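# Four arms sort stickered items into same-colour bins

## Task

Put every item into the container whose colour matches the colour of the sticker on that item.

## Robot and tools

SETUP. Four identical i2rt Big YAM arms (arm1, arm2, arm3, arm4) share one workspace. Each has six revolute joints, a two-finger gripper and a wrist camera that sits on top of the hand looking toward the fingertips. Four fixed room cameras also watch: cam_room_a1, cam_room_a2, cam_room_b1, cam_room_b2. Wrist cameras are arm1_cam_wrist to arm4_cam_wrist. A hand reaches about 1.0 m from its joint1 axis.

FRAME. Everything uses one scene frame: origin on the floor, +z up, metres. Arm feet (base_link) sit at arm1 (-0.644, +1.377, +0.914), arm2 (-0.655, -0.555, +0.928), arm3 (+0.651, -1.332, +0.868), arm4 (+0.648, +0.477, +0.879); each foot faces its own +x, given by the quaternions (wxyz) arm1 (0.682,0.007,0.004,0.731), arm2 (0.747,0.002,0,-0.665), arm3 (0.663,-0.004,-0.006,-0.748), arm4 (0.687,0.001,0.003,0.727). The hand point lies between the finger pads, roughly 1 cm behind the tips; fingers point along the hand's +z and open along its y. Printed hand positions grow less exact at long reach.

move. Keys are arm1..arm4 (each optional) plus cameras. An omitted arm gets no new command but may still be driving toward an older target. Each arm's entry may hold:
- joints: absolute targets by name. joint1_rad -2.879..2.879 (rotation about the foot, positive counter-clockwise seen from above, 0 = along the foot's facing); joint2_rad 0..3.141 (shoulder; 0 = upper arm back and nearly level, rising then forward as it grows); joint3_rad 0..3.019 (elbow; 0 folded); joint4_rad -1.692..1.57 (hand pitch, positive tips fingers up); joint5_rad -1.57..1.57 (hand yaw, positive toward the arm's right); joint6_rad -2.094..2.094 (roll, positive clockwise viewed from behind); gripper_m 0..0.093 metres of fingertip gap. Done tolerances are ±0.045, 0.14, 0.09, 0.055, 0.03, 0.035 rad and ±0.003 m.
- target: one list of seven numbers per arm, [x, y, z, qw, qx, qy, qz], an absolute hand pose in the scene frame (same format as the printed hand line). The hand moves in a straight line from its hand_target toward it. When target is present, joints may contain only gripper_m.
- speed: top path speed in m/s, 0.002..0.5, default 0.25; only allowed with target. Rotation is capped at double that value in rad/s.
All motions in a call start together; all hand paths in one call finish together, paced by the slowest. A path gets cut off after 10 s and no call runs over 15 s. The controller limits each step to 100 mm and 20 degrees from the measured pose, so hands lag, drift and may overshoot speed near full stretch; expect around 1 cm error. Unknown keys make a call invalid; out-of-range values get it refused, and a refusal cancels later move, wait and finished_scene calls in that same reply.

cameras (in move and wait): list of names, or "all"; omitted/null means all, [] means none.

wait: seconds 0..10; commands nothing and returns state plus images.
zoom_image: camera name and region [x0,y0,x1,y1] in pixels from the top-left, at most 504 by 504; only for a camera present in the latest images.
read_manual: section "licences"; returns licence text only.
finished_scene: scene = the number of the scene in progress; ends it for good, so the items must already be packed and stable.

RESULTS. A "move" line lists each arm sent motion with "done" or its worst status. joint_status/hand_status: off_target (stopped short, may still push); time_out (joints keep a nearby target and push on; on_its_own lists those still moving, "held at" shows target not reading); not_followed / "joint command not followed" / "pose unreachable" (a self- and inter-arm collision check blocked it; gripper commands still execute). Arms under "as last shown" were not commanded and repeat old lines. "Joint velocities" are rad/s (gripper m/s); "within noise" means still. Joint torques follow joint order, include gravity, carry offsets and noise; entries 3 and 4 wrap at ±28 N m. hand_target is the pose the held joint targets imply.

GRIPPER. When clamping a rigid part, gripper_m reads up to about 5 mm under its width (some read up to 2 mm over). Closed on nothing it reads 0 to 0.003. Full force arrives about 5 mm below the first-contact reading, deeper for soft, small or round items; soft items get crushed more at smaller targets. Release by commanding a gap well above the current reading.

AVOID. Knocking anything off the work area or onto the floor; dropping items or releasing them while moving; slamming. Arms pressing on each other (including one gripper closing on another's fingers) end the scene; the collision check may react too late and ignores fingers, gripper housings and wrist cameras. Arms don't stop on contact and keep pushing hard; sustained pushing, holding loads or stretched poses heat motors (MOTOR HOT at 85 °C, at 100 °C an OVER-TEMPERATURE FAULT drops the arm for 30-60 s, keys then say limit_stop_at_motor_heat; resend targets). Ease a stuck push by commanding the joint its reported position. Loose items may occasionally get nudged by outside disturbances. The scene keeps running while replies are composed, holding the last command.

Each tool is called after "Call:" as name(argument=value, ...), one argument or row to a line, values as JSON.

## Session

Call:
move(
  arm1={"joints":{"joint1_rad":1.5,"joint2_rad":1.4,"joint3_rad":1.1,"joint4_rad":-0.66,"joint5_rad":0,"joint6_rad":0}},
  arm2={"joints":{"joint1_rad":-1.69,"joint2_rad":1.4,"joint3_rad":1.1,"joint4_rad":-0.66,"joint5_rad":0,"joint6_rad":0}},
)

Scene clock: 1.93 s.
Joint torques (N m): arm1=[-1.96 -9.23 12.98 1.8 0.04 -0.05] | arm2=[1.2 -12.04 11.93 2.48 -0.04 -0.08] | arm3=[1.2 3.72 9.01 1.88 -0.04 -0.05] | arm4=[0.91 4.54 7.71 1.52 -0.02 0.09]
Motor temperatures (°C): arm1=[20 23 26 23 21 21 21] | arm2=[23 24 25 22 22 20 23] | arm3=[24 23 24 23 24 23 23] | arm4=[22 21 23 22 24 21 24]
Heat: arm1: hottest joint3_rad 26 °C; arm2: hottest joint3_rad 25 °C; arm3: hottest joint1_rad 24 °C; arm4: hottest joint5_rad 24 °C.
move: arm1 done; arm2 done
Joint velocities: within noise
arm1.joint_positions: joint1_rad=+1.501 joint2_rad=+1.397 joint3_rad=+1.079 joint4_rad=-0.676 joint5_rad=-0.002 joint6_rad=+0.007 gripper_m=+0.09398
arm1.joint_status: all done
arm1.hand: x=-1.1608 y=+1.3773 z=+1.1117 quat_wxyz=(+0.000, +0.957, -0.003, -0.292) (m; scene frame)
arm1.hand_target: x=-1.1708 y=+1.3784 z=+1.1232 quat_wxyz=(-0.002, +0.951, -0.001, -0.308) (m; scene frame)
arm1.hand_status: not commanded
arm2.joint_positions: joint1_rad=-1.697 joint2_rad=+1.385 joint3_rad=+1.092 joint4_rad=-0.675 joint5_rad=+0.000 joint6_rad=+0.015 gripper_m=+0.09399
arm2.joint_status: all done
arm2.hand: x=-1.1792 y=-0.5507 z=+1.1297 quat_wxyz=(+0.001, -0.955, +0.011, +0.296) (m; scene frame)
arm2.hand_target: x=-1.1858 y=-0.5542 z=+1.1280 quat_wxyz=(+0.002, -0.954, +0.001, +0.300) (m; scene frame)
arm2.hand_status: not commanded
arm3.joint_positions: joint1_rad=-0.202 joint2_rad=+0.522 joint3_rad=+1.369 joint4_rad=-1.376 joint5_rad=-0.141 joint6_rad=+0.009 gripper_m=+0.09396
arm3.joint_status: not commanded
arm3.hand: x=+0.6122 y=-1.5130 z=+1.4112 quat_wxyz=(-0.346, -0.682, -0.528, +0.369) (m; scene frame)
arm3.hand_target: x=+0.6130 y=-1.5103 z=+1.4212 quat_wxyz=(-0.352, -0.676, -0.525, +0.378) (m; scene frame)
arm3.hand_status: not commanded
arm4.joint_positions: joint1_rad=+0.128 joint2_rad=+0.492 joint3_rad=+1.422 joint4_rad=-1.388 joint5_rad=-0.180 joint6_rad=-0.624 gripper_m=+0.09396
arm4.joint_status: not commanded
arm4.hand: x=+0.5903 y=+0.6373 z=+1.4468 quat_wxyz=(-0.401, +0.802, -0.272, -0.348) (m; scene frame)
arm4.hand_target: x=+0.5910 y=+0.6334 z=+1.4564 quat_wxyz=(-0.410, +0.797, -0.269, -0.353) (m; scene frame)
arm4.hand_status: not commanded
pictures: arm1_cam_wrist, arm2_cam_wrist, arm3_cam_wrist, arm4_cam_wrist, cam_room_a1, cam_room_a2, cam_room_b1, cam_room_b2
Images, in order (width x height): arm1_cam_wrist 672x504, arm2_cam_wrist 672x504, arm3_cam_wrist 672x504, arm4_cam_wrist 672x504, cam_room_a1 672x504, cam_room_a2 672x504, cam_room_b1 672x504, cam_room_b2 672x504.

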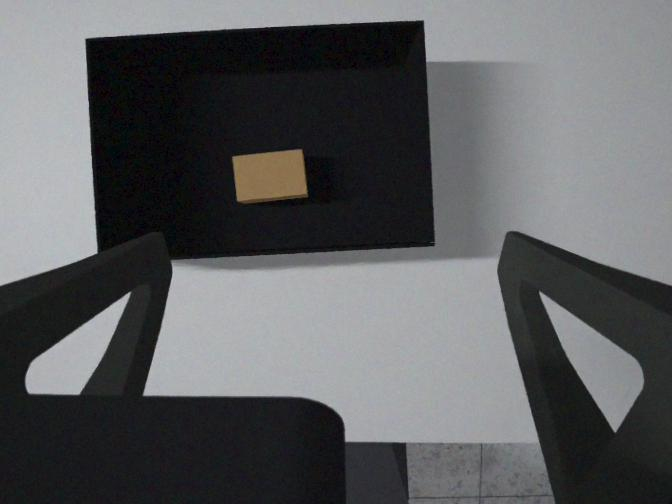

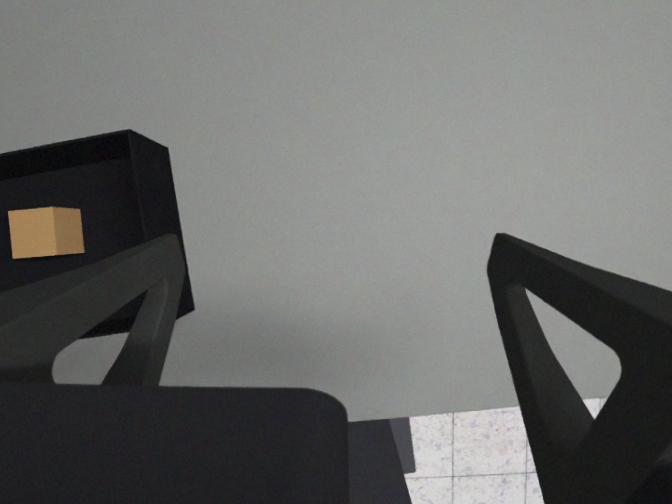

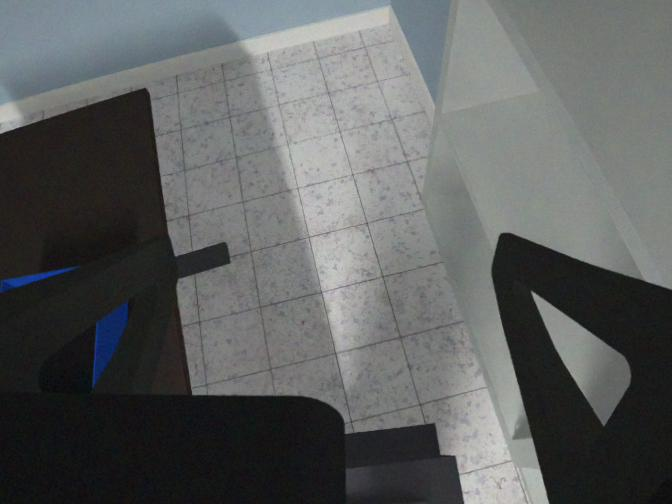

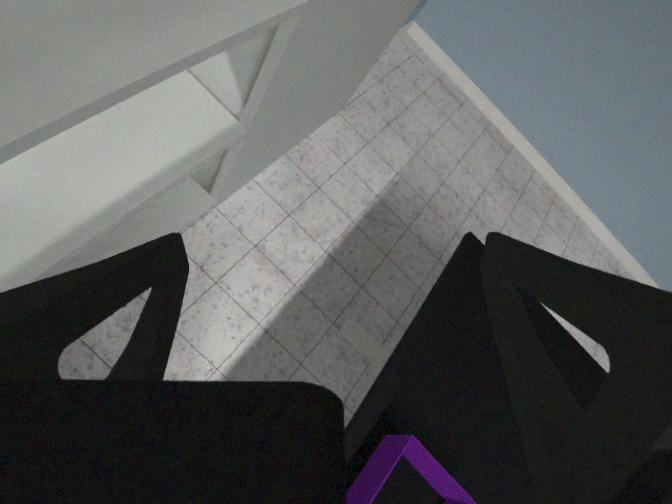

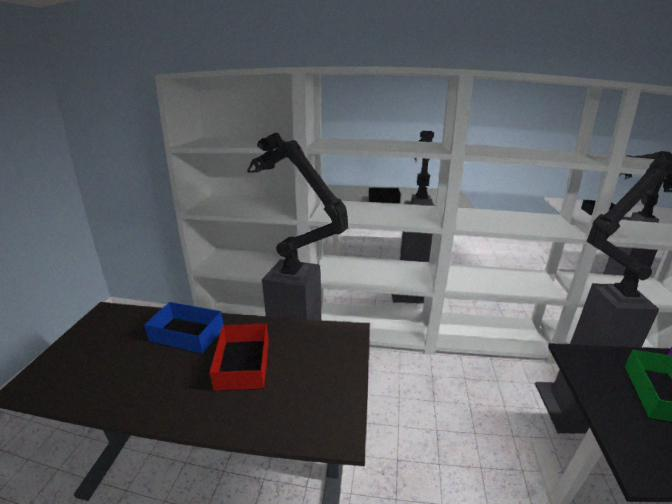

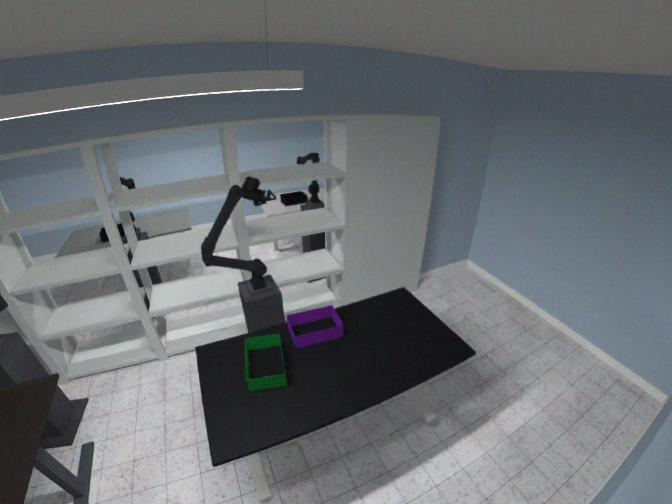

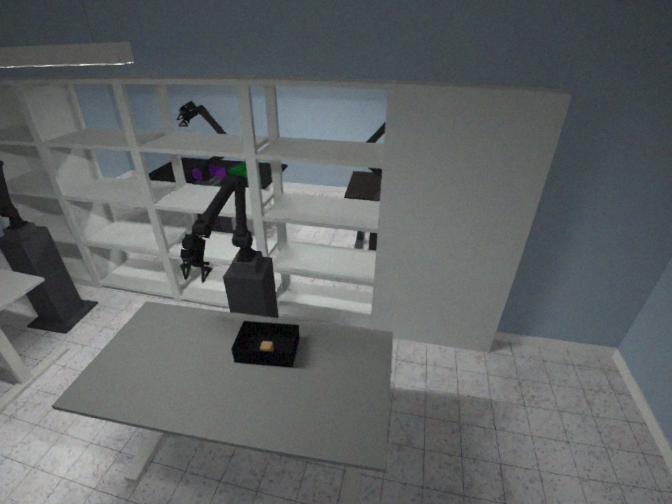

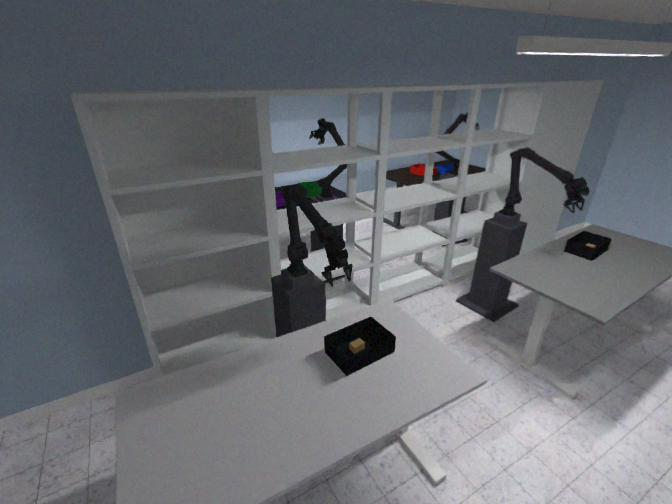

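Call:
zoom_image(
  camera="cam_room_b2",
  region=[320, 310, 400, 370],
)

Call:
zoom_image(
  camera="cam_room_b1",
  region=[230, 315, 310, 375],
)

Call:
zoom_image(
  camera="cam_room_b2",
  region=[560, 220, 620, 265],
)

Call:
zoom_image(
  camera="arm1_cam_wrist",
  region=[210, 130, 330, 220],
)

Call:
zoom_image(
  camera="arm2_cam_wrist",
  region=[0, 190, 120, 280],
)

Scaled by 6.300.

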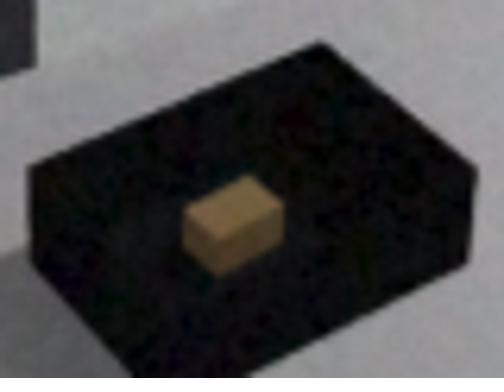

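Scaled by 6.300.

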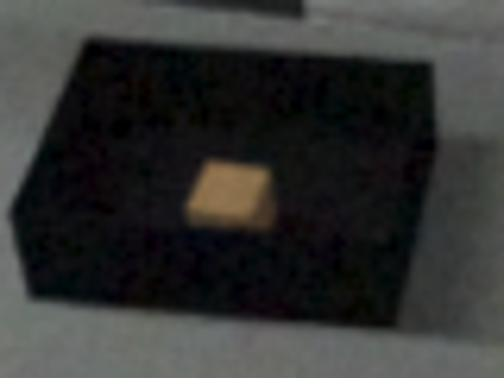

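Scaled by 8.400.

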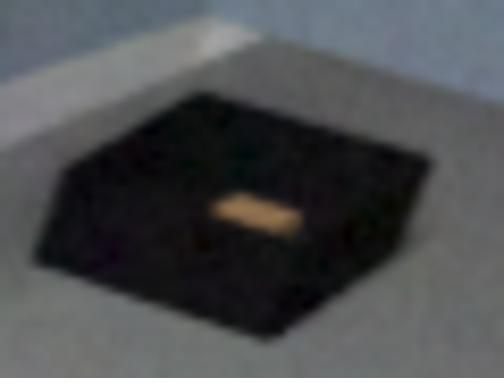

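Scaled by 4.200.

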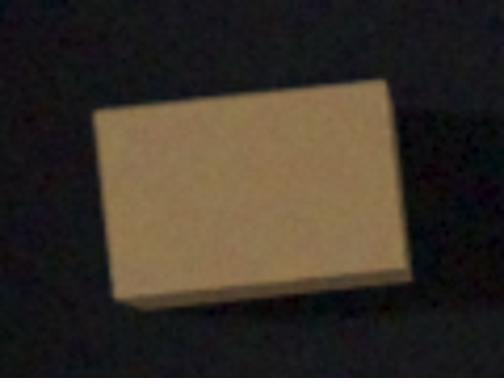

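Scaled by 4.200.

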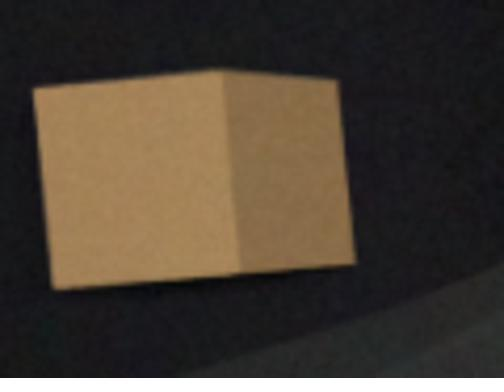

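Call:
move(
  arm1={"target":[-1.17,1.321,0.9,0.0157,0.9524,0.05,-0.3003]},
  arm2={"target":[-1.135,-0.847,0.91,0.0131,0.953,0.0416,-0.3007]},
  cameras=["arm1_cam_wrist","arm2_cam_wrist"],
)

Scene clock: 16.33 s.
Joint torques (N m): arm1=[-1.08 -10.46 7.57 1.88 -0.02 0] | arm2=[0.21 -15.68 11.29 2.39 0.44 0.2] | arm3=[1.2 3.6 8.99 1.92 -0.03 -0.06] | arm4=[0.56 4.37 7.83 1.51 -0.02 0.1]
Motor temperatures (°C): arm1=[20 23 28 23 21 21 21] | arm2=[23 24 27 22 22 20 23] | arm3=[24 23 25 23 24 23 23] | arm4=[22 22 24 22 24 21 24]
Heat: arm1: hottest joint3_rad 28 °C; arm2: hottest joint3_rad 27 °C; arm3: hottest joint3_rad 25 °C; arm4: hottest joint3_rad 24 °C.
move: arm1 done; arm2 off_target
Joint velocities: within noise
arm1.joint_positions: joint1_rad=+1.600 joint2_rad=+1.767 joint3_rad=+0.835 joint4_rad=-0.061 joint5_rad=-0.002 joint6_rad=+0.007 gripper_m=+0.09398
arm1.joint_status: not commanded
arm1.hand: x=-1.1657 y=+1.3264 z=+0.8981 quat_wxyz=(+0.014, +0.955, +0.044, -0.292) (m; scene frame)
arm1.hand_target: x=-1.1699 y=+1.3211 z=+0.9000 quat_wxyz=(+0.016, +0.952, +0.050, -0.300) (m; scene frame)
arm1.hand_status: done (0.007 m and 1.2 deg from the pose sent, 0.219 m and 6.4 deg at the start)
arm2.joint_positions: joint1_rad=-1.041 joint2_rad=+1.823 joint3_rad=+0.931 joint4_rad=-0.186 joint5_rad=+0.301 joint6_rad=+0.452 gripper_m=+0.09399
arm2.joint_status: not commanded
arm2.hand: x=-1.1129 y=-0.8363 z=+0.8994 quat_wxyz=(-0.001, -0.958, -0.057, +0.281) (m; scene frame)
arm2.hand_target: x=-1.1340 y=-0.8463 z=+0.9108 quat_wxyz=(-0.013, -0.953, -0.042, +0.301) (m; scene frame)
arm2.hand_status: off_target (0.027 m and 3.3 deg from the pose sent, 0.371 m and 6.2 deg at the start)
arm3, arm4: as last shown
pictures: arm1_cam_wrist, arm2_cam_wrist
Images, in order (width x height): arm1_cam_wrist 672x504, arm2_cam_wrist 672x504.

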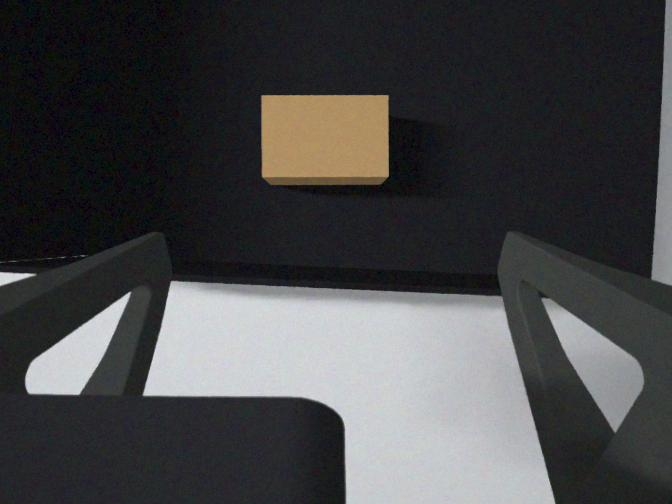

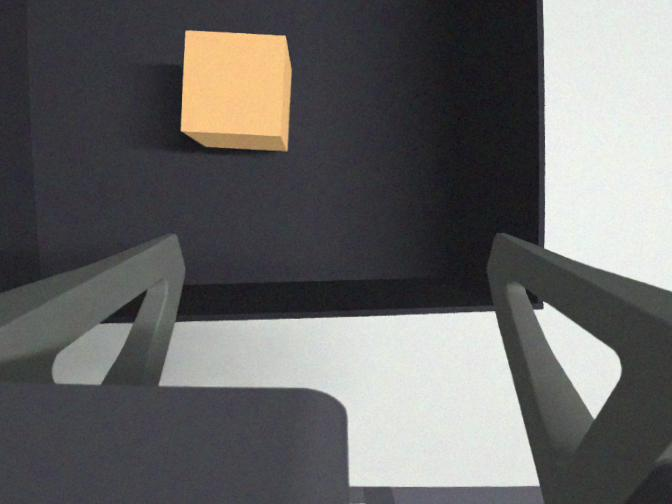

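Call:
move(
  arm1={"target":[-1.252,1.312,0.78,0.0157,0.9524,0.05,-0.3003],"speed":0.15},
  arm2={"target":[-1.224,-0.907,0.782,0.0105,0.9531,0.0333,-0.3005],"speed":0.15},
  cameras=["arm1_cam_wrist","arm2_cam_wrist"],
)

Scene clock: 26.50 s.
Joint torques (N m): arm1=[-0.62 -13.86 8.96 2.06 0.01 0.02] | arm2=[-0.09 -19.72 10.51 2.26 0.43 0.21] | arm3=[1.2 3.84 9.01 1.99 -0.04 -0.06] | arm4=[0.5 4.48 7.83 1.57 -0.03 0.08]
Motor temperatures (°C): arm1=[20 24 28 23 21 21 21] | arm2=[23 24 28 22 22 20 23] | arm3=[24 23 26 23 24 23 23] | arm4=[22 22 25 22 24 21 24]
Heat: arm1: hottest joint3_rad 28 °C; arm2: hottest joint3_rad 28 °C; arm3: hottest joint3_rad 26 °C; arm4: hottest joint3_rad 25 °C.
move: arm1 off_target; arm2 off_target
Joint velocities: within noise
arm1.joint_positions: joint1_rad=+1.600 joint2_rad=+2.179 joint3_rad=+1.055 joint4_rad=+0.103 joint5_rad=-0.002 joint6_rad=+0.007 gripper_m=+0.09398
arm1.joint_status: not commanded
arm1.hand: x=-1.2305 y=+1.3206 z=+0.7712 quat_wxyz=(+0.013, +0.959, +0.044, -0.278) (m; scene frame)
arm1.hand_target: x=-1.2511 y=+1.3121 z=+0.7807 quat_wxyz=(+0.016, +0.952, +0.050, -0.300) (m; scene frame)
arm1.hand_status: off_target (0.025 m and 2.7 deg from the pose sent, 0.147 m and 1.2 deg at the start)
arm2.joint_positions: joint1_rad=-1.045 joint2_rad=+2.261 joint3_rad=+1.299 joint4_rad=-0.098 joint5_rad=+0.306 joint6_rad=+0.463 gripper_m=+0.09399
arm2.joint_status: not commanded
arm2.hand: x=-1.2064 y=-0.9027 z=+0.7841 quat_wxyz=(-0.004, -0.956, -0.048, +0.289) (m; scene frame)
arm2.hand_target: x=-1.2233 y=-0.9064 z=+0.7826 quat_wxyz=(-0.011, -0.953, -0.033, +0.301) (m; scene frame)
arm2.hand_status: off_target (0.018 m and 2.3 deg from the pose sent, 0.176 m and 3.8 deg at the start)
arm3, arm4: as last shown
pictures: arm1_cam_wrist, arm2_cam_wrist
Images, in order (width x height): arm1_cam_wrist 672x504, arm2_cam_wrist 672x504.

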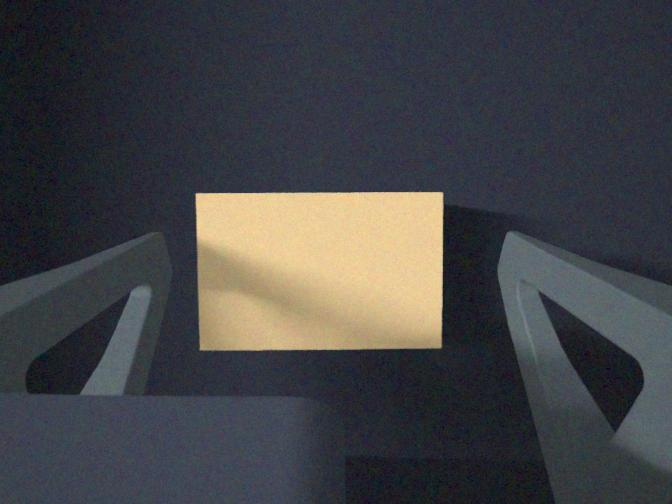

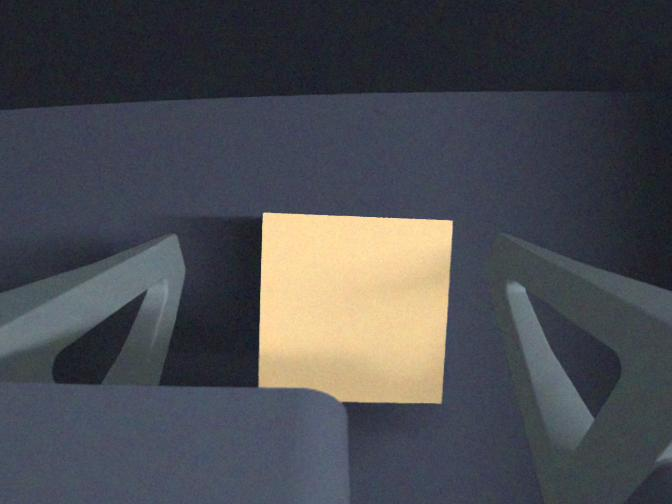

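Call:
move(
  arm1={"target":[-1.261,1.311,0.777,0.0157,0.9524,0.05,-0.3003],"speed":0.1},
  arm2={"target":[-1.222,-0.909,0.768,0.0105,0.9531,0.0333,-0.3005],"speed":0.1},
  cameras=[],
)

Call:
move(
  arm1={"joints":{"gripper_m":0.05}},
  arm2={"joints":{"gripper_m":0.036}},
  cameras=["arm1_cam_wrist","arm2_cam_wrist"],
)

Call:
move(
  arm1={"target":[-1.23,1.32,1.05,0.0157,0.9524,0.05,-0.3003]},
  arm2={"target":[-1.206,-0.903,1.05,0.0105,0.9531,0.0333,-0.3005]},
)

Scene clock: 34.67 s.
Joint torques (N m): arm1=[-1.49 -13.8 8.96 1.62 0.05 -0.01] | arm2=[0.38 -18.84 10.41 2.44 0.44 0.22] | arm3=[1.26 3.66 9.01 1.96 -0.04 -0.05] | arm4=[0.32 4.6 7.76 1.44 0 0.11]
Motor temperatures (°C): arm1=[20 24 29 23 21 21 21] | arm2=[23 25 28 22 22 20 23] | arm3=[24 23 26 23 24 23 23] | arm4=[22 22 25 22 24 21 24]
Heat: arm1: hottest joint3_rad 29 °C; arm2: hottest joint3_rad 28 °C; arm3: hottest joint3_rad 26 °C; arm4: hottest joint3_rad 25 °C.
move: arm1 off_target; arm2 off_target
Joint velocities: within noise
arm1.joint_positions: joint1_rad=+1.600 joint2_rad=+2.189 joint3_rad=+1.087 joint4_rad=+0.103 joint5_rad=-0.002 joint6_rad=+0.007 gripper_m=+0.09398
arm1.joint_status: not commanded
arm1.hand: x=-1.2457 y=+1.3191 z=+0.7756 quat_wxyz=(+0.014, +0.956, +0.044, -0.289) (m; scene frame)
arm1.hand_target: x=-1.2603 y=+1.3111 z=+0.7775 quat_wxyz=(+0.016, +0.952, +0.050, -0.300) (m; scene frame)
arm1.hand_status: off_target (0.017 m and 1.5 deg from the pose sent, 0.032 m and 2.7 deg at the start)
arm2.joint_positions: joint1_rad=-1.045 joint2_rad=+2.284 joint3_rad=+1.304 joint4_rad=-0.080 joint5_rad=+0.309 joint6_rad=+0.468 gripper_m=+0.09399
arm2.joint_status: not commanded
arm2.hand: x=-1.2065 y=-0.9023 z=+0.7735 quat_wxyz=(-0.004, -0.956, -0.045, +0.289) (m; scene frame)
arm2.hand_target: x=-1.2212 y=-0.9084 z=+0.7684 quat_wxyz=(-0.011, -0.953, -0.033, +0.300) (m; scene frame)
arm2.hand_status: off_target (0.018 m and 2.1 deg from the pose sent, 0.023 m and 2.3 deg at the start)
arm3, arm4: as last shown
pictures: none
No camera images: "cameras" was empty.

Scene clock: 35.30 s.
Joint torques (N m): arm1=[-0.97 -13.51 8.9 1.51 0.03 0.01] | arm2=[0.44 -19.31 10.4 2.4 0.37 0.2] | arm3=[1.26 3.78 9.01 1.94 -0.04 -0.07] | arm4=[0.79 4.54 7.86 1.51 0.01 0.08]
Motor temperatures (°C): arm1=[20 24 29 23 21 21 21] | arm2=[23 25 28 22 22 20 23] | arm3=[24 23 26 23 24 23 23] | arm4=[22 22 25 22 24 21 24]
Heat: arm1: hottest joint3_rad 29 °C; arm2: hottest joint3_rad 28 °C; arm3: hottest joint3_rad 26 °C; arm4: hottest joint3_rad 25 °C.
move: arm1 done; arm2 off_target
Joint velocities: within noise
arm1.joint_positions: joint1_rad=+1.600 joint2_rad=+2.189 joint3_rad=+1.087 joint4_rad=+0.103 joint5_rad=-0.002 joint6_rad=+0.007 gripper_m=+0.05007
arm1.joint_status: all done
arm1.hand: x=-1.2457 y=+1.3191 z=+0.7756 quat_wxyz=(+0.014, +0.956, +0.044, -0.289) (m; scene frame)
arm1.hand_target: x=-1.2603 y=+1.3111 z=+0.7775 quat_wxyz=(+0.016, +0.952, +0.050, -0.300) (m; scene frame)
arm1.hand_status: not commanded
arm2.joint_positions: joint1_rad=-1.045 joint2_rad=+2.284 joint3_rad=+1.305 joint4_rad=-0.080 joint5_rad=+0.310 joint6_rad=+0.469 gripper_m=+0.05323
arm2.joint_status: gripper_m off_target (ended at +0.05325, target +0.03600)
arm2.hand: x=-1.2068 y=-0.9022 z=+0.7738 quat_wxyz=(-0.003, -0.956, -0.045, +0.290) (m; scene frame)
arm2.hand_target: x=-1.2212 y=-0.9084 z=+0.7685 quat_wxyz=(-0.011, -0.953, -0.033, +0.300) (m; scene frame)
arm2.hand_status: not commanded
arm3, arm4: as last shown
pictures: arm1_cam_wrist, arm2_cam_wrist
Images, in order (width x height): arm1_cam_wrist 672x504, arm2_cam_wrist 672x504.

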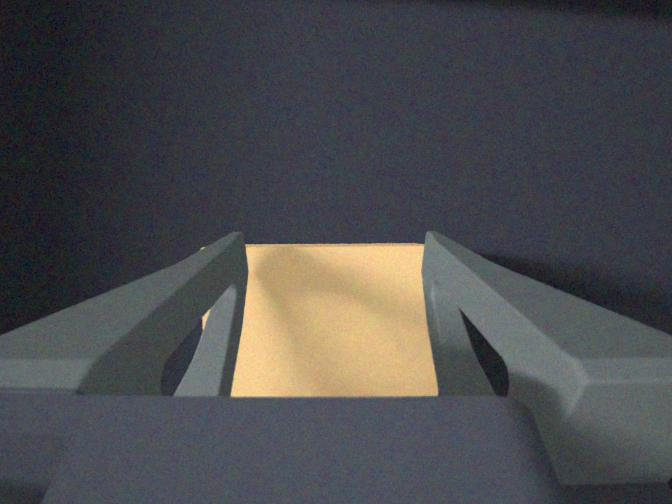

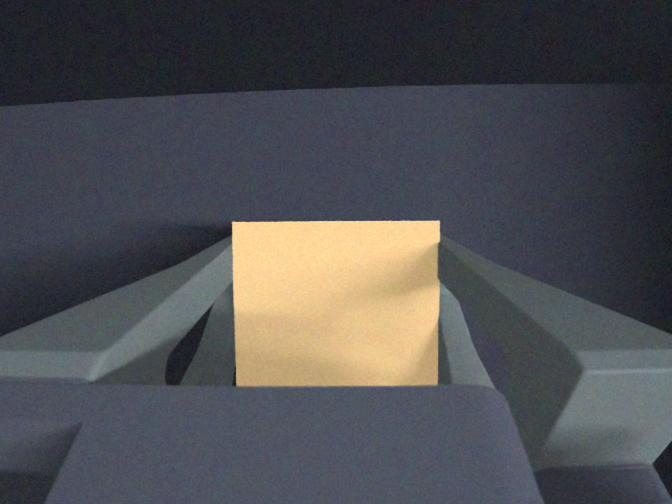

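Scene clock: 37.20 s.
Joint torques (N m): arm1=[-2.26 -11.63 14.57 0.79 -0.07 -0.05] | arm2=[1.03 -19.78 14.53 1.14 0.46 0.21] | arm3=[1.2 3.66 9.01 1.96 -0.04 -0.06] | arm4=[0.79 4.01 7.82 1.5 0.03 0.07]
Motor temperatures (°C): arm1=[20 24 29 23 21 21 21] | arm2=[23 25 29 22 22 20 23] | arm3=[24 23 27 23 24 23 23] | arm4=[22 22 25 22 24 21 24]
Heat: arm1: hottest joint3_rad 29 °C; arm2: hottest joint3_rad 29 °C; arm3: hottest joint3_rad 27 °C; arm4: hottest joint3_rad 25 °C.
move: arm1 off_target; arm2 off_target
Joint velocities: within noise
arm1.joint_positions: joint1_rad=+1.600 joint2_rad=+1.633 joint3_rad=+1.109 joint4_rad=-0.493 joint5_rad=-0.007 joint6_rad=+0.002 gripper_m=+0.05007
arm1.joint_status: not commanded
arm1.hand: x=-1.2124 y=+1.3204 z=+1.0269 quat_wxyz=(+0.015, +0.959, +0.048, -0.280) (m; scene frame)
arm1.hand_target: x=-1.2290 y=+1.3202 z=+1.0504 quat_wxyz=(+0.016, +0.952, +0.050, -0.301) (m; scene frame)
arm1.hand_status: off_target (0.029 m and 2.4 deg from the pose sent, 0.275 m and 1.5 deg at the start)
arm2.joint_positions: joint1_rad=-1.045 joint2_rad=+1.811 joint3_rad=+1.345 joint4_rad=-0.609 joint5_rad=+0.312 joint6_rad=+0.475 gripper_m=+0.05322
arm2.joint_status: not commanded
arm2.hand: x=-1.1931 y=-0.8920 z=+1.0277 quat_wxyz=(+0.001, -0.958, -0.043, +0.285) (m; scene frame)
arm2.hand_target: x=-1.2051 y=-0.9024 z=+1.0503 quat_wxyz=(-0.011, -0.953, -0.033, +0.301) (m; scene frame)
arm2.hand_status: off_target (0.028 m and 2.5 deg from the pose sent, 0.276 m and 2.0 deg at the start)
arm3, arm4: as last shown
pictures: arm1_cam_wrist, arm2_cam_wrist, arm3_cam_wrist, arm4_cam_wrist, cam_room_a1, cam_room_a2, cam_room_b1, cam_room_b2
Images, in order (width x height): arm1_cam_wrist 672x504, arm2_cam_wrist 672x504, arm3_cam_wrist 672x504, arm4_cam_wrist 672x504, cam_room_a1 672x504, cam_room_a2 672x504, cam_room_b1 672x504, cam_room_b2 672x504.

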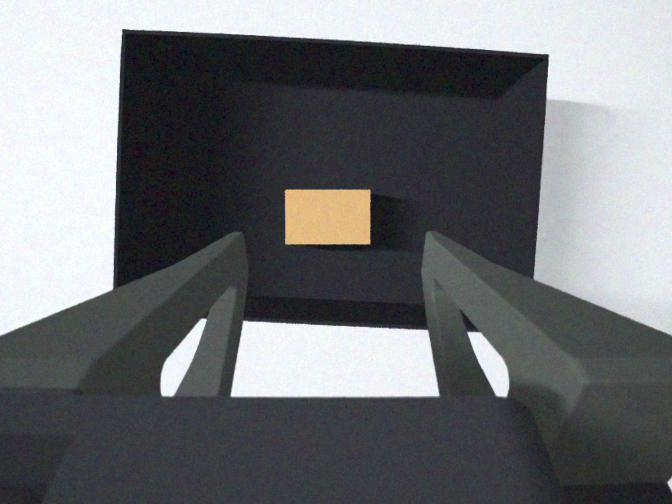

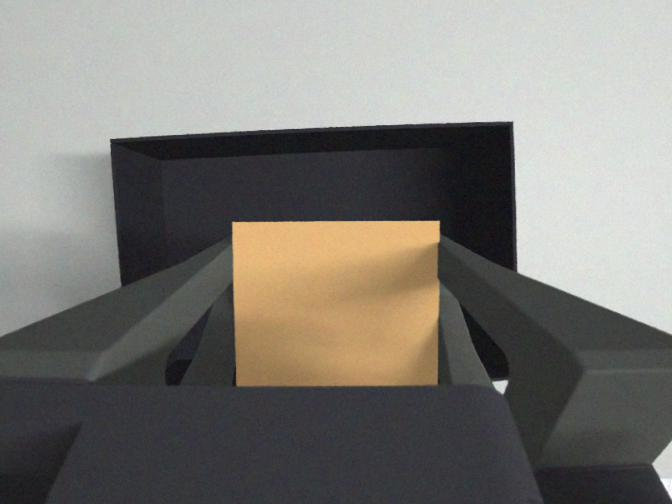

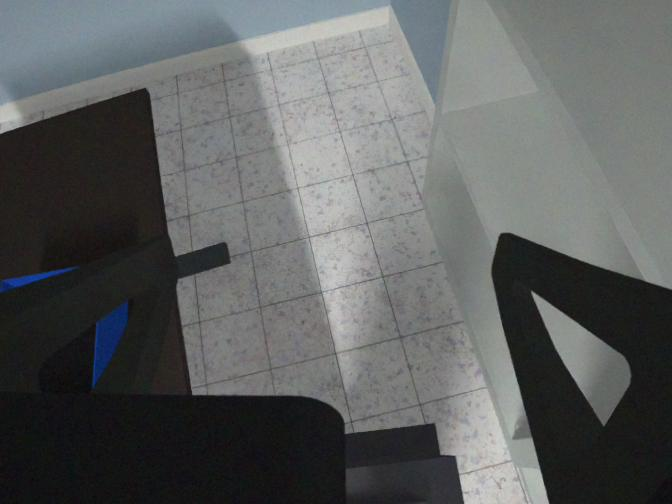

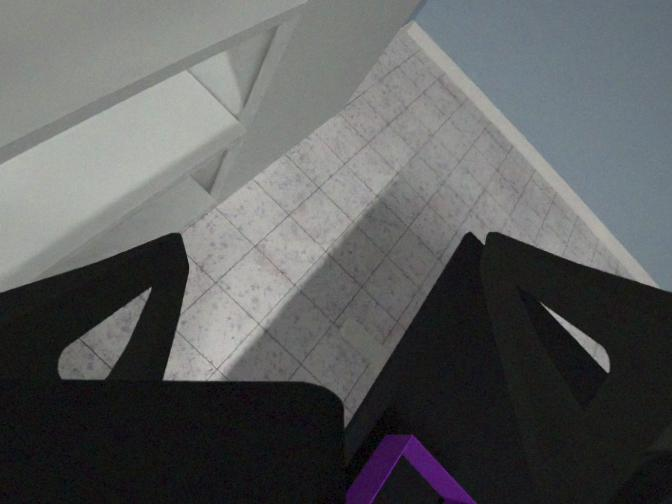

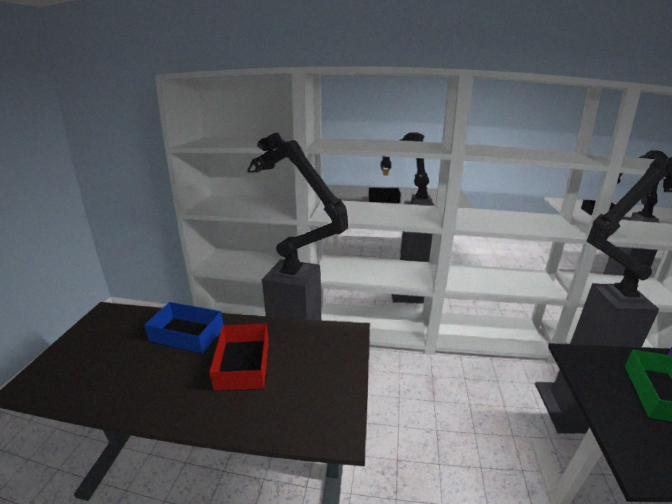

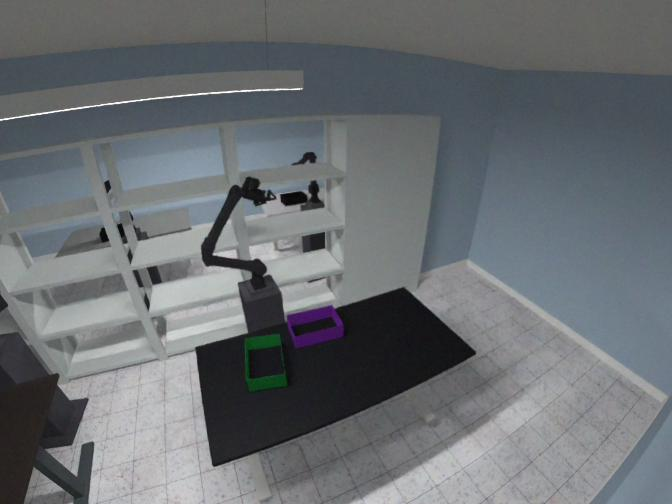

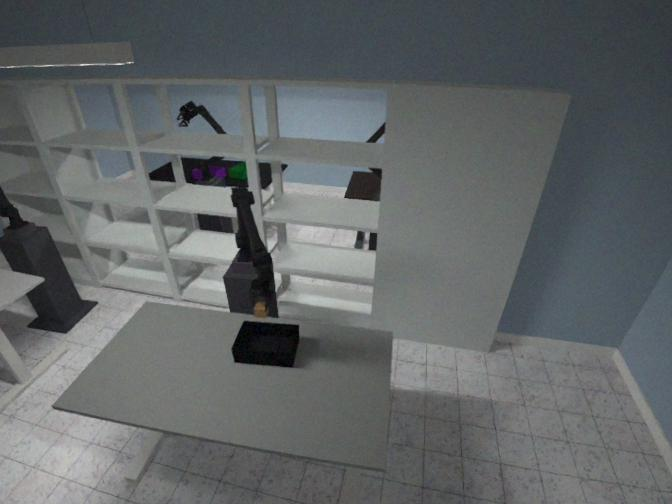

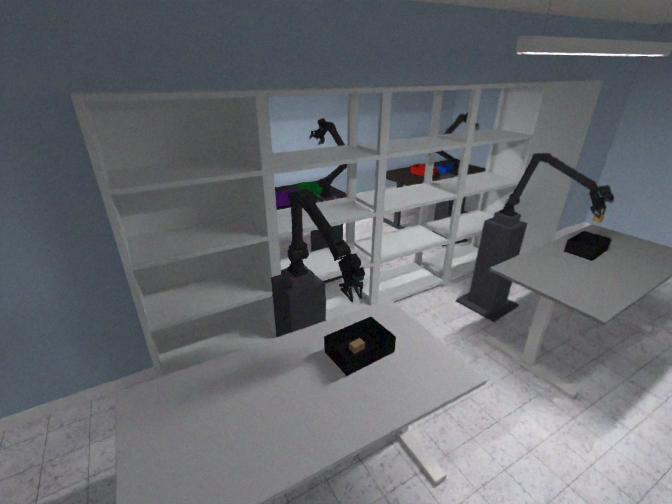

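Call:
zoom_image(
  camera="cam_room_b1",
  region=[235, 285, 295, 330],
)

Call:
zoom_image(
  camera="cam_room_b2",
  region=[570, 190, 630, 235],
)

Call:
zoom_image(
  camera="cam_room_a1",
  region=[360, 140, 420, 185],
)

Scaled by 8.400.

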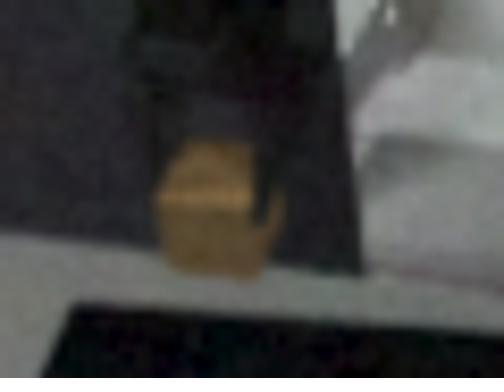

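Scaled by 8.400.

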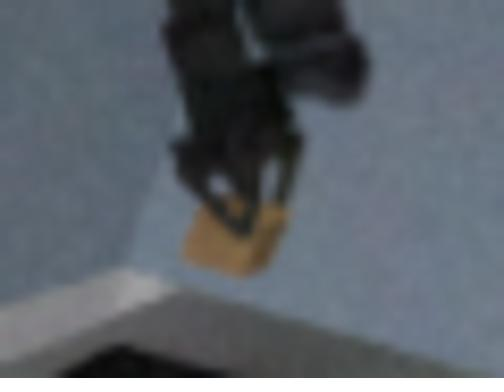

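Scaled by 8.400.

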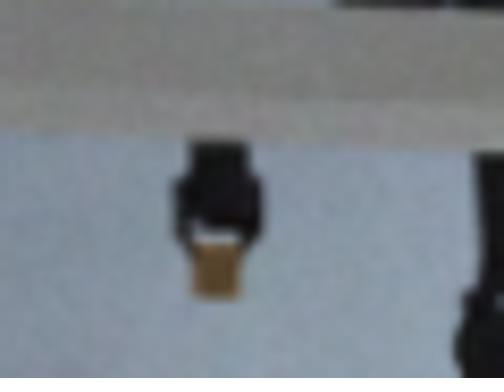

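Call:
move(
  arm1={"target":[-1.17,1.321,0.9,0.0157,0.9524,0.05,-0.3003],"joints":{"gripper_m":0.09}},
  arm2={"joints":{"joint4_rad":1.1}},
)

Call:
zoom_image(
  camera="cam_room_b1",
  region=[220, 215, 320, 315],
)

Call:
zoom_image(
  camera="cam_room_b2",
  region=[560, 150, 660, 250],
)

Scene clock: 52.13 s.
Joint torques (N m): arm1=[-0.56 -10.64 8.18 1.91 0.08 0.04] | arm2=[0.91 -19.9 14.72 2.84 -0.04 0.15] | arm3=[1.2 3.55 9.01 1.91 -0.03 -0.06] | arm4=[0.5 4.66 7.76 1.5 -0.01 0.09]
Motor temperatures (°C): arm1=[20 24 32 23 21 21 21] | arm2=[23 25 30 22 22 20 23] | arm3=[24 23 27 23 24 23 23] | arm4=[22 22 26 22 24 21 24]
Heat: arm1: hottest joint3_rad 32 °C; arm2: hottest joint3_rad 30 °C; arm3: hottest joint3_rad 27 °C; arm4: hottest joint3_rad 26 °C.
move: arm1 off_target; arm2 done
Joint velocities: within noise
arm1.joint_positions: joint1_rad=+1.600 joint2_rad=+1.771 joint3_rad=+0.828 joint4_rad=-0.060 joint5_rad=-0.004 joint6_rad=+0.002 gripper_m=+0.08994
arm1.joint_status: all done
arm1.hand: x=-1.1620 y=+1.3263 z=+0.8935 quat_wxyz=(+0.014, +0.957, +0.047, -0.287) (m; scene frame)
arm1.hand_target: x=-1.1699 y=+1.3211 z=+0.9002 quat_wxyz=(+0.016, +0.952, +0.050, -0.300) (m; scene frame)
arm1.hand_status: off_target (0.012 m and 1.7 deg from the pose sent, 0.134 m and 2.4 deg at the start)
arm2.joint_positions: joint1_rad=-1.045 joint2_rad=+1.811 joint3_rad=+1.345 joint4_rad=+1.077 joint5_rad=+0.312 joint6_rad=+0.475 gripper_m=+0.05321
arm2.joint_status: all done
arm2.hand: x=-1.2592 y=-0.9420 z=+1.3726 quat_wxyz=(-0.403, -0.467, +0.098, +0.781) (m; scene frame)
arm2.hand_target: x=-1.2561 y=-0.9415 z=+1.4044 quat_wxyz=(-0.422, -0.434, +0.108, +0.789) (m; scene frame)
arm2.hand_status: not commanded
arm3, arm4: as last shown
pictures: arm1_cam_wrist, arm2_cam_wrist, arm3_cam_wrist, arm4_cam_wrist, cam_room_a1, cam_room_a2, cam_room_b1, cam_room_b2
Images, in order (width x height): arm1_cam_wrist 672x504, arm2_cam_wrist 672x504, arm3_cam_wrist 672x504, arm4_cam_wrist 672x504, cam_room_a1 672x504, cam_room_a2 672x504, cam_room_b1 672x504, cam_room_b2 672x504.

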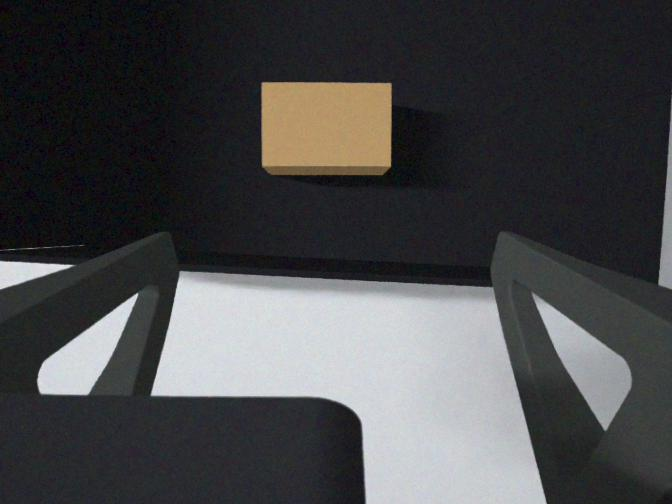

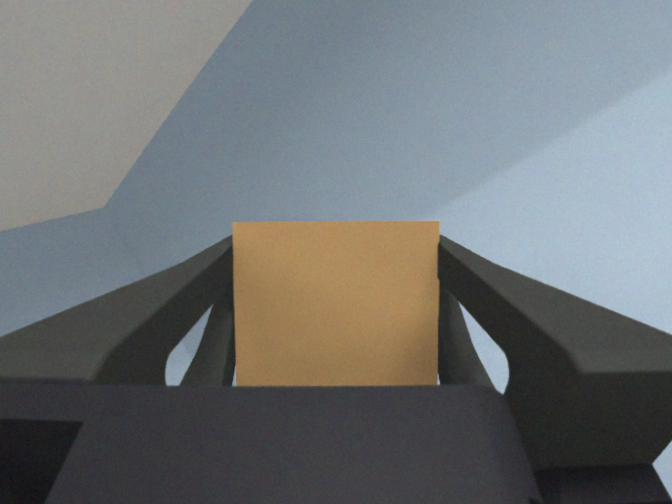

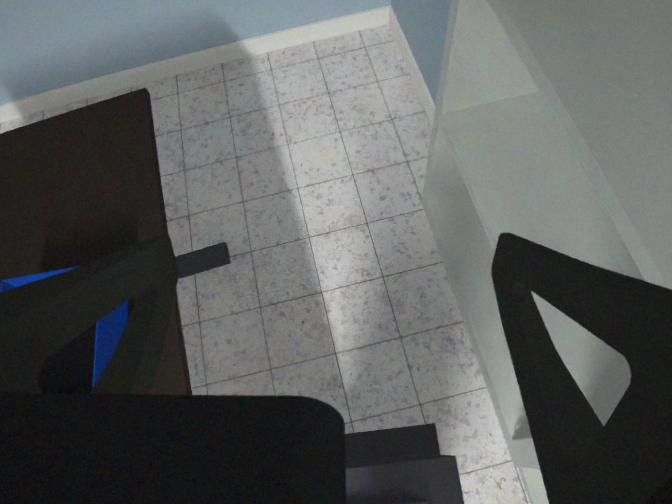

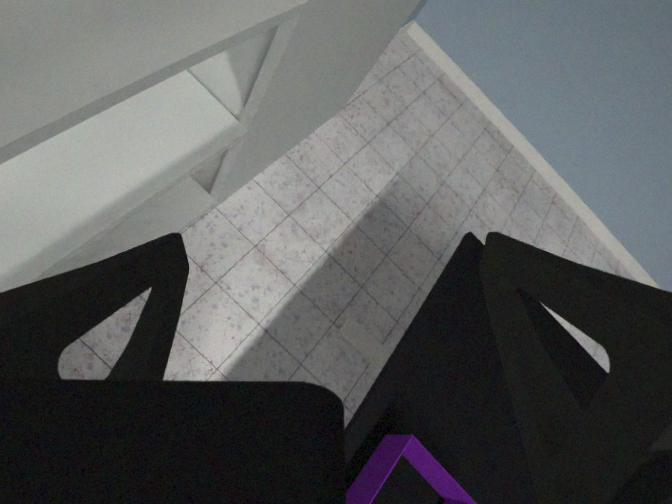

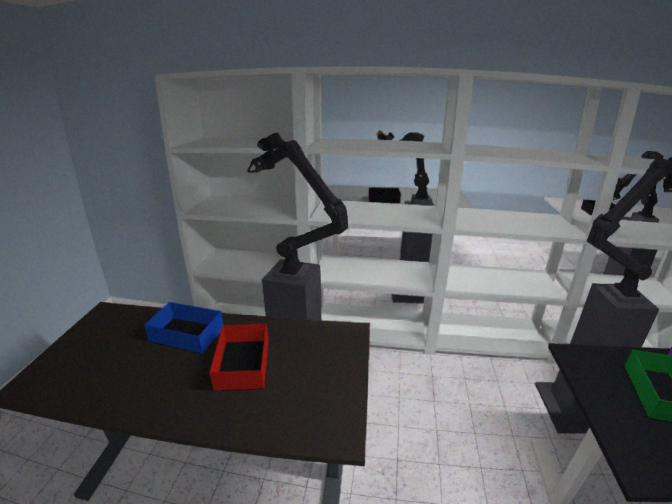

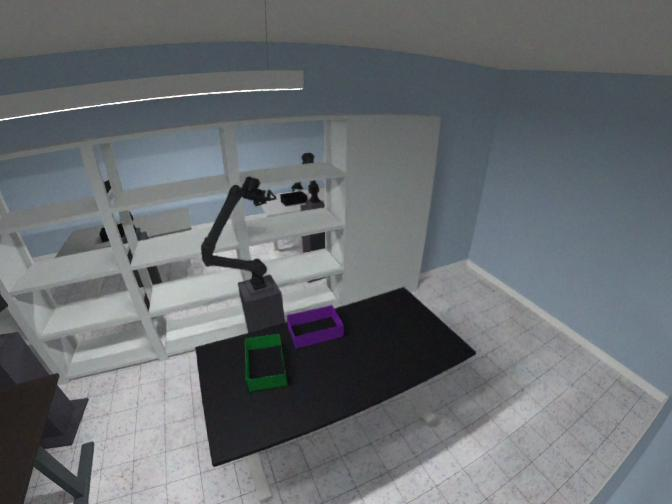

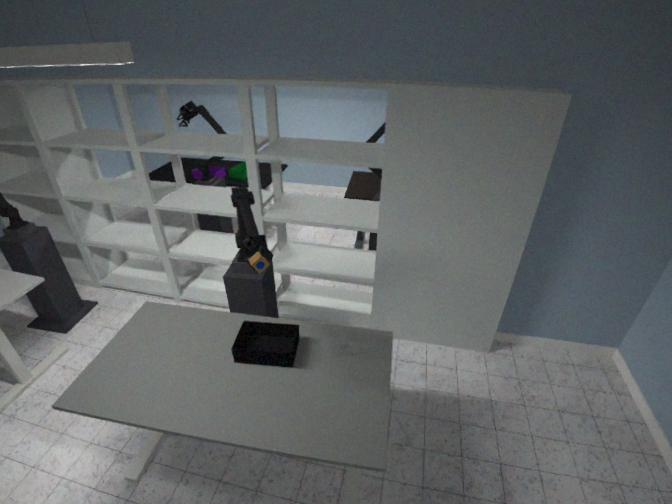

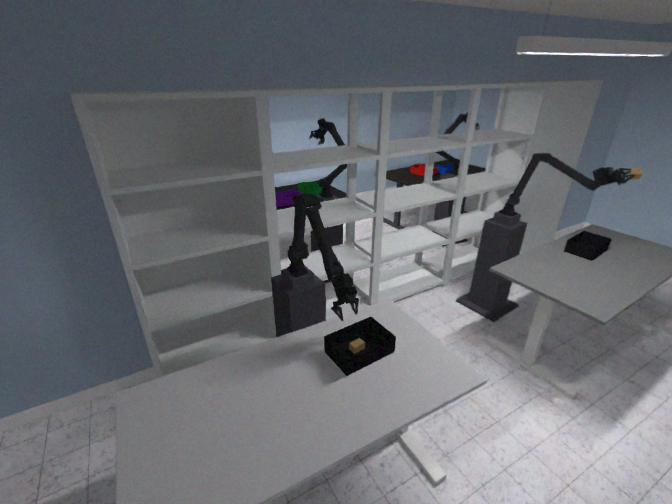

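Scaled by 5.040.

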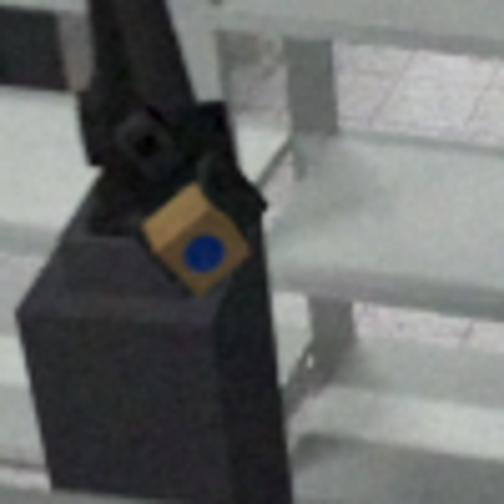

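Scaled by 5.040.

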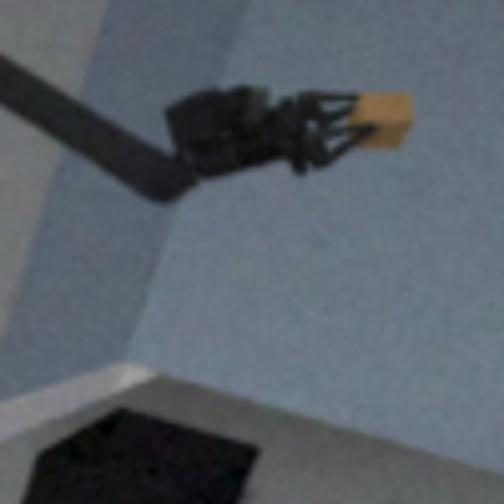

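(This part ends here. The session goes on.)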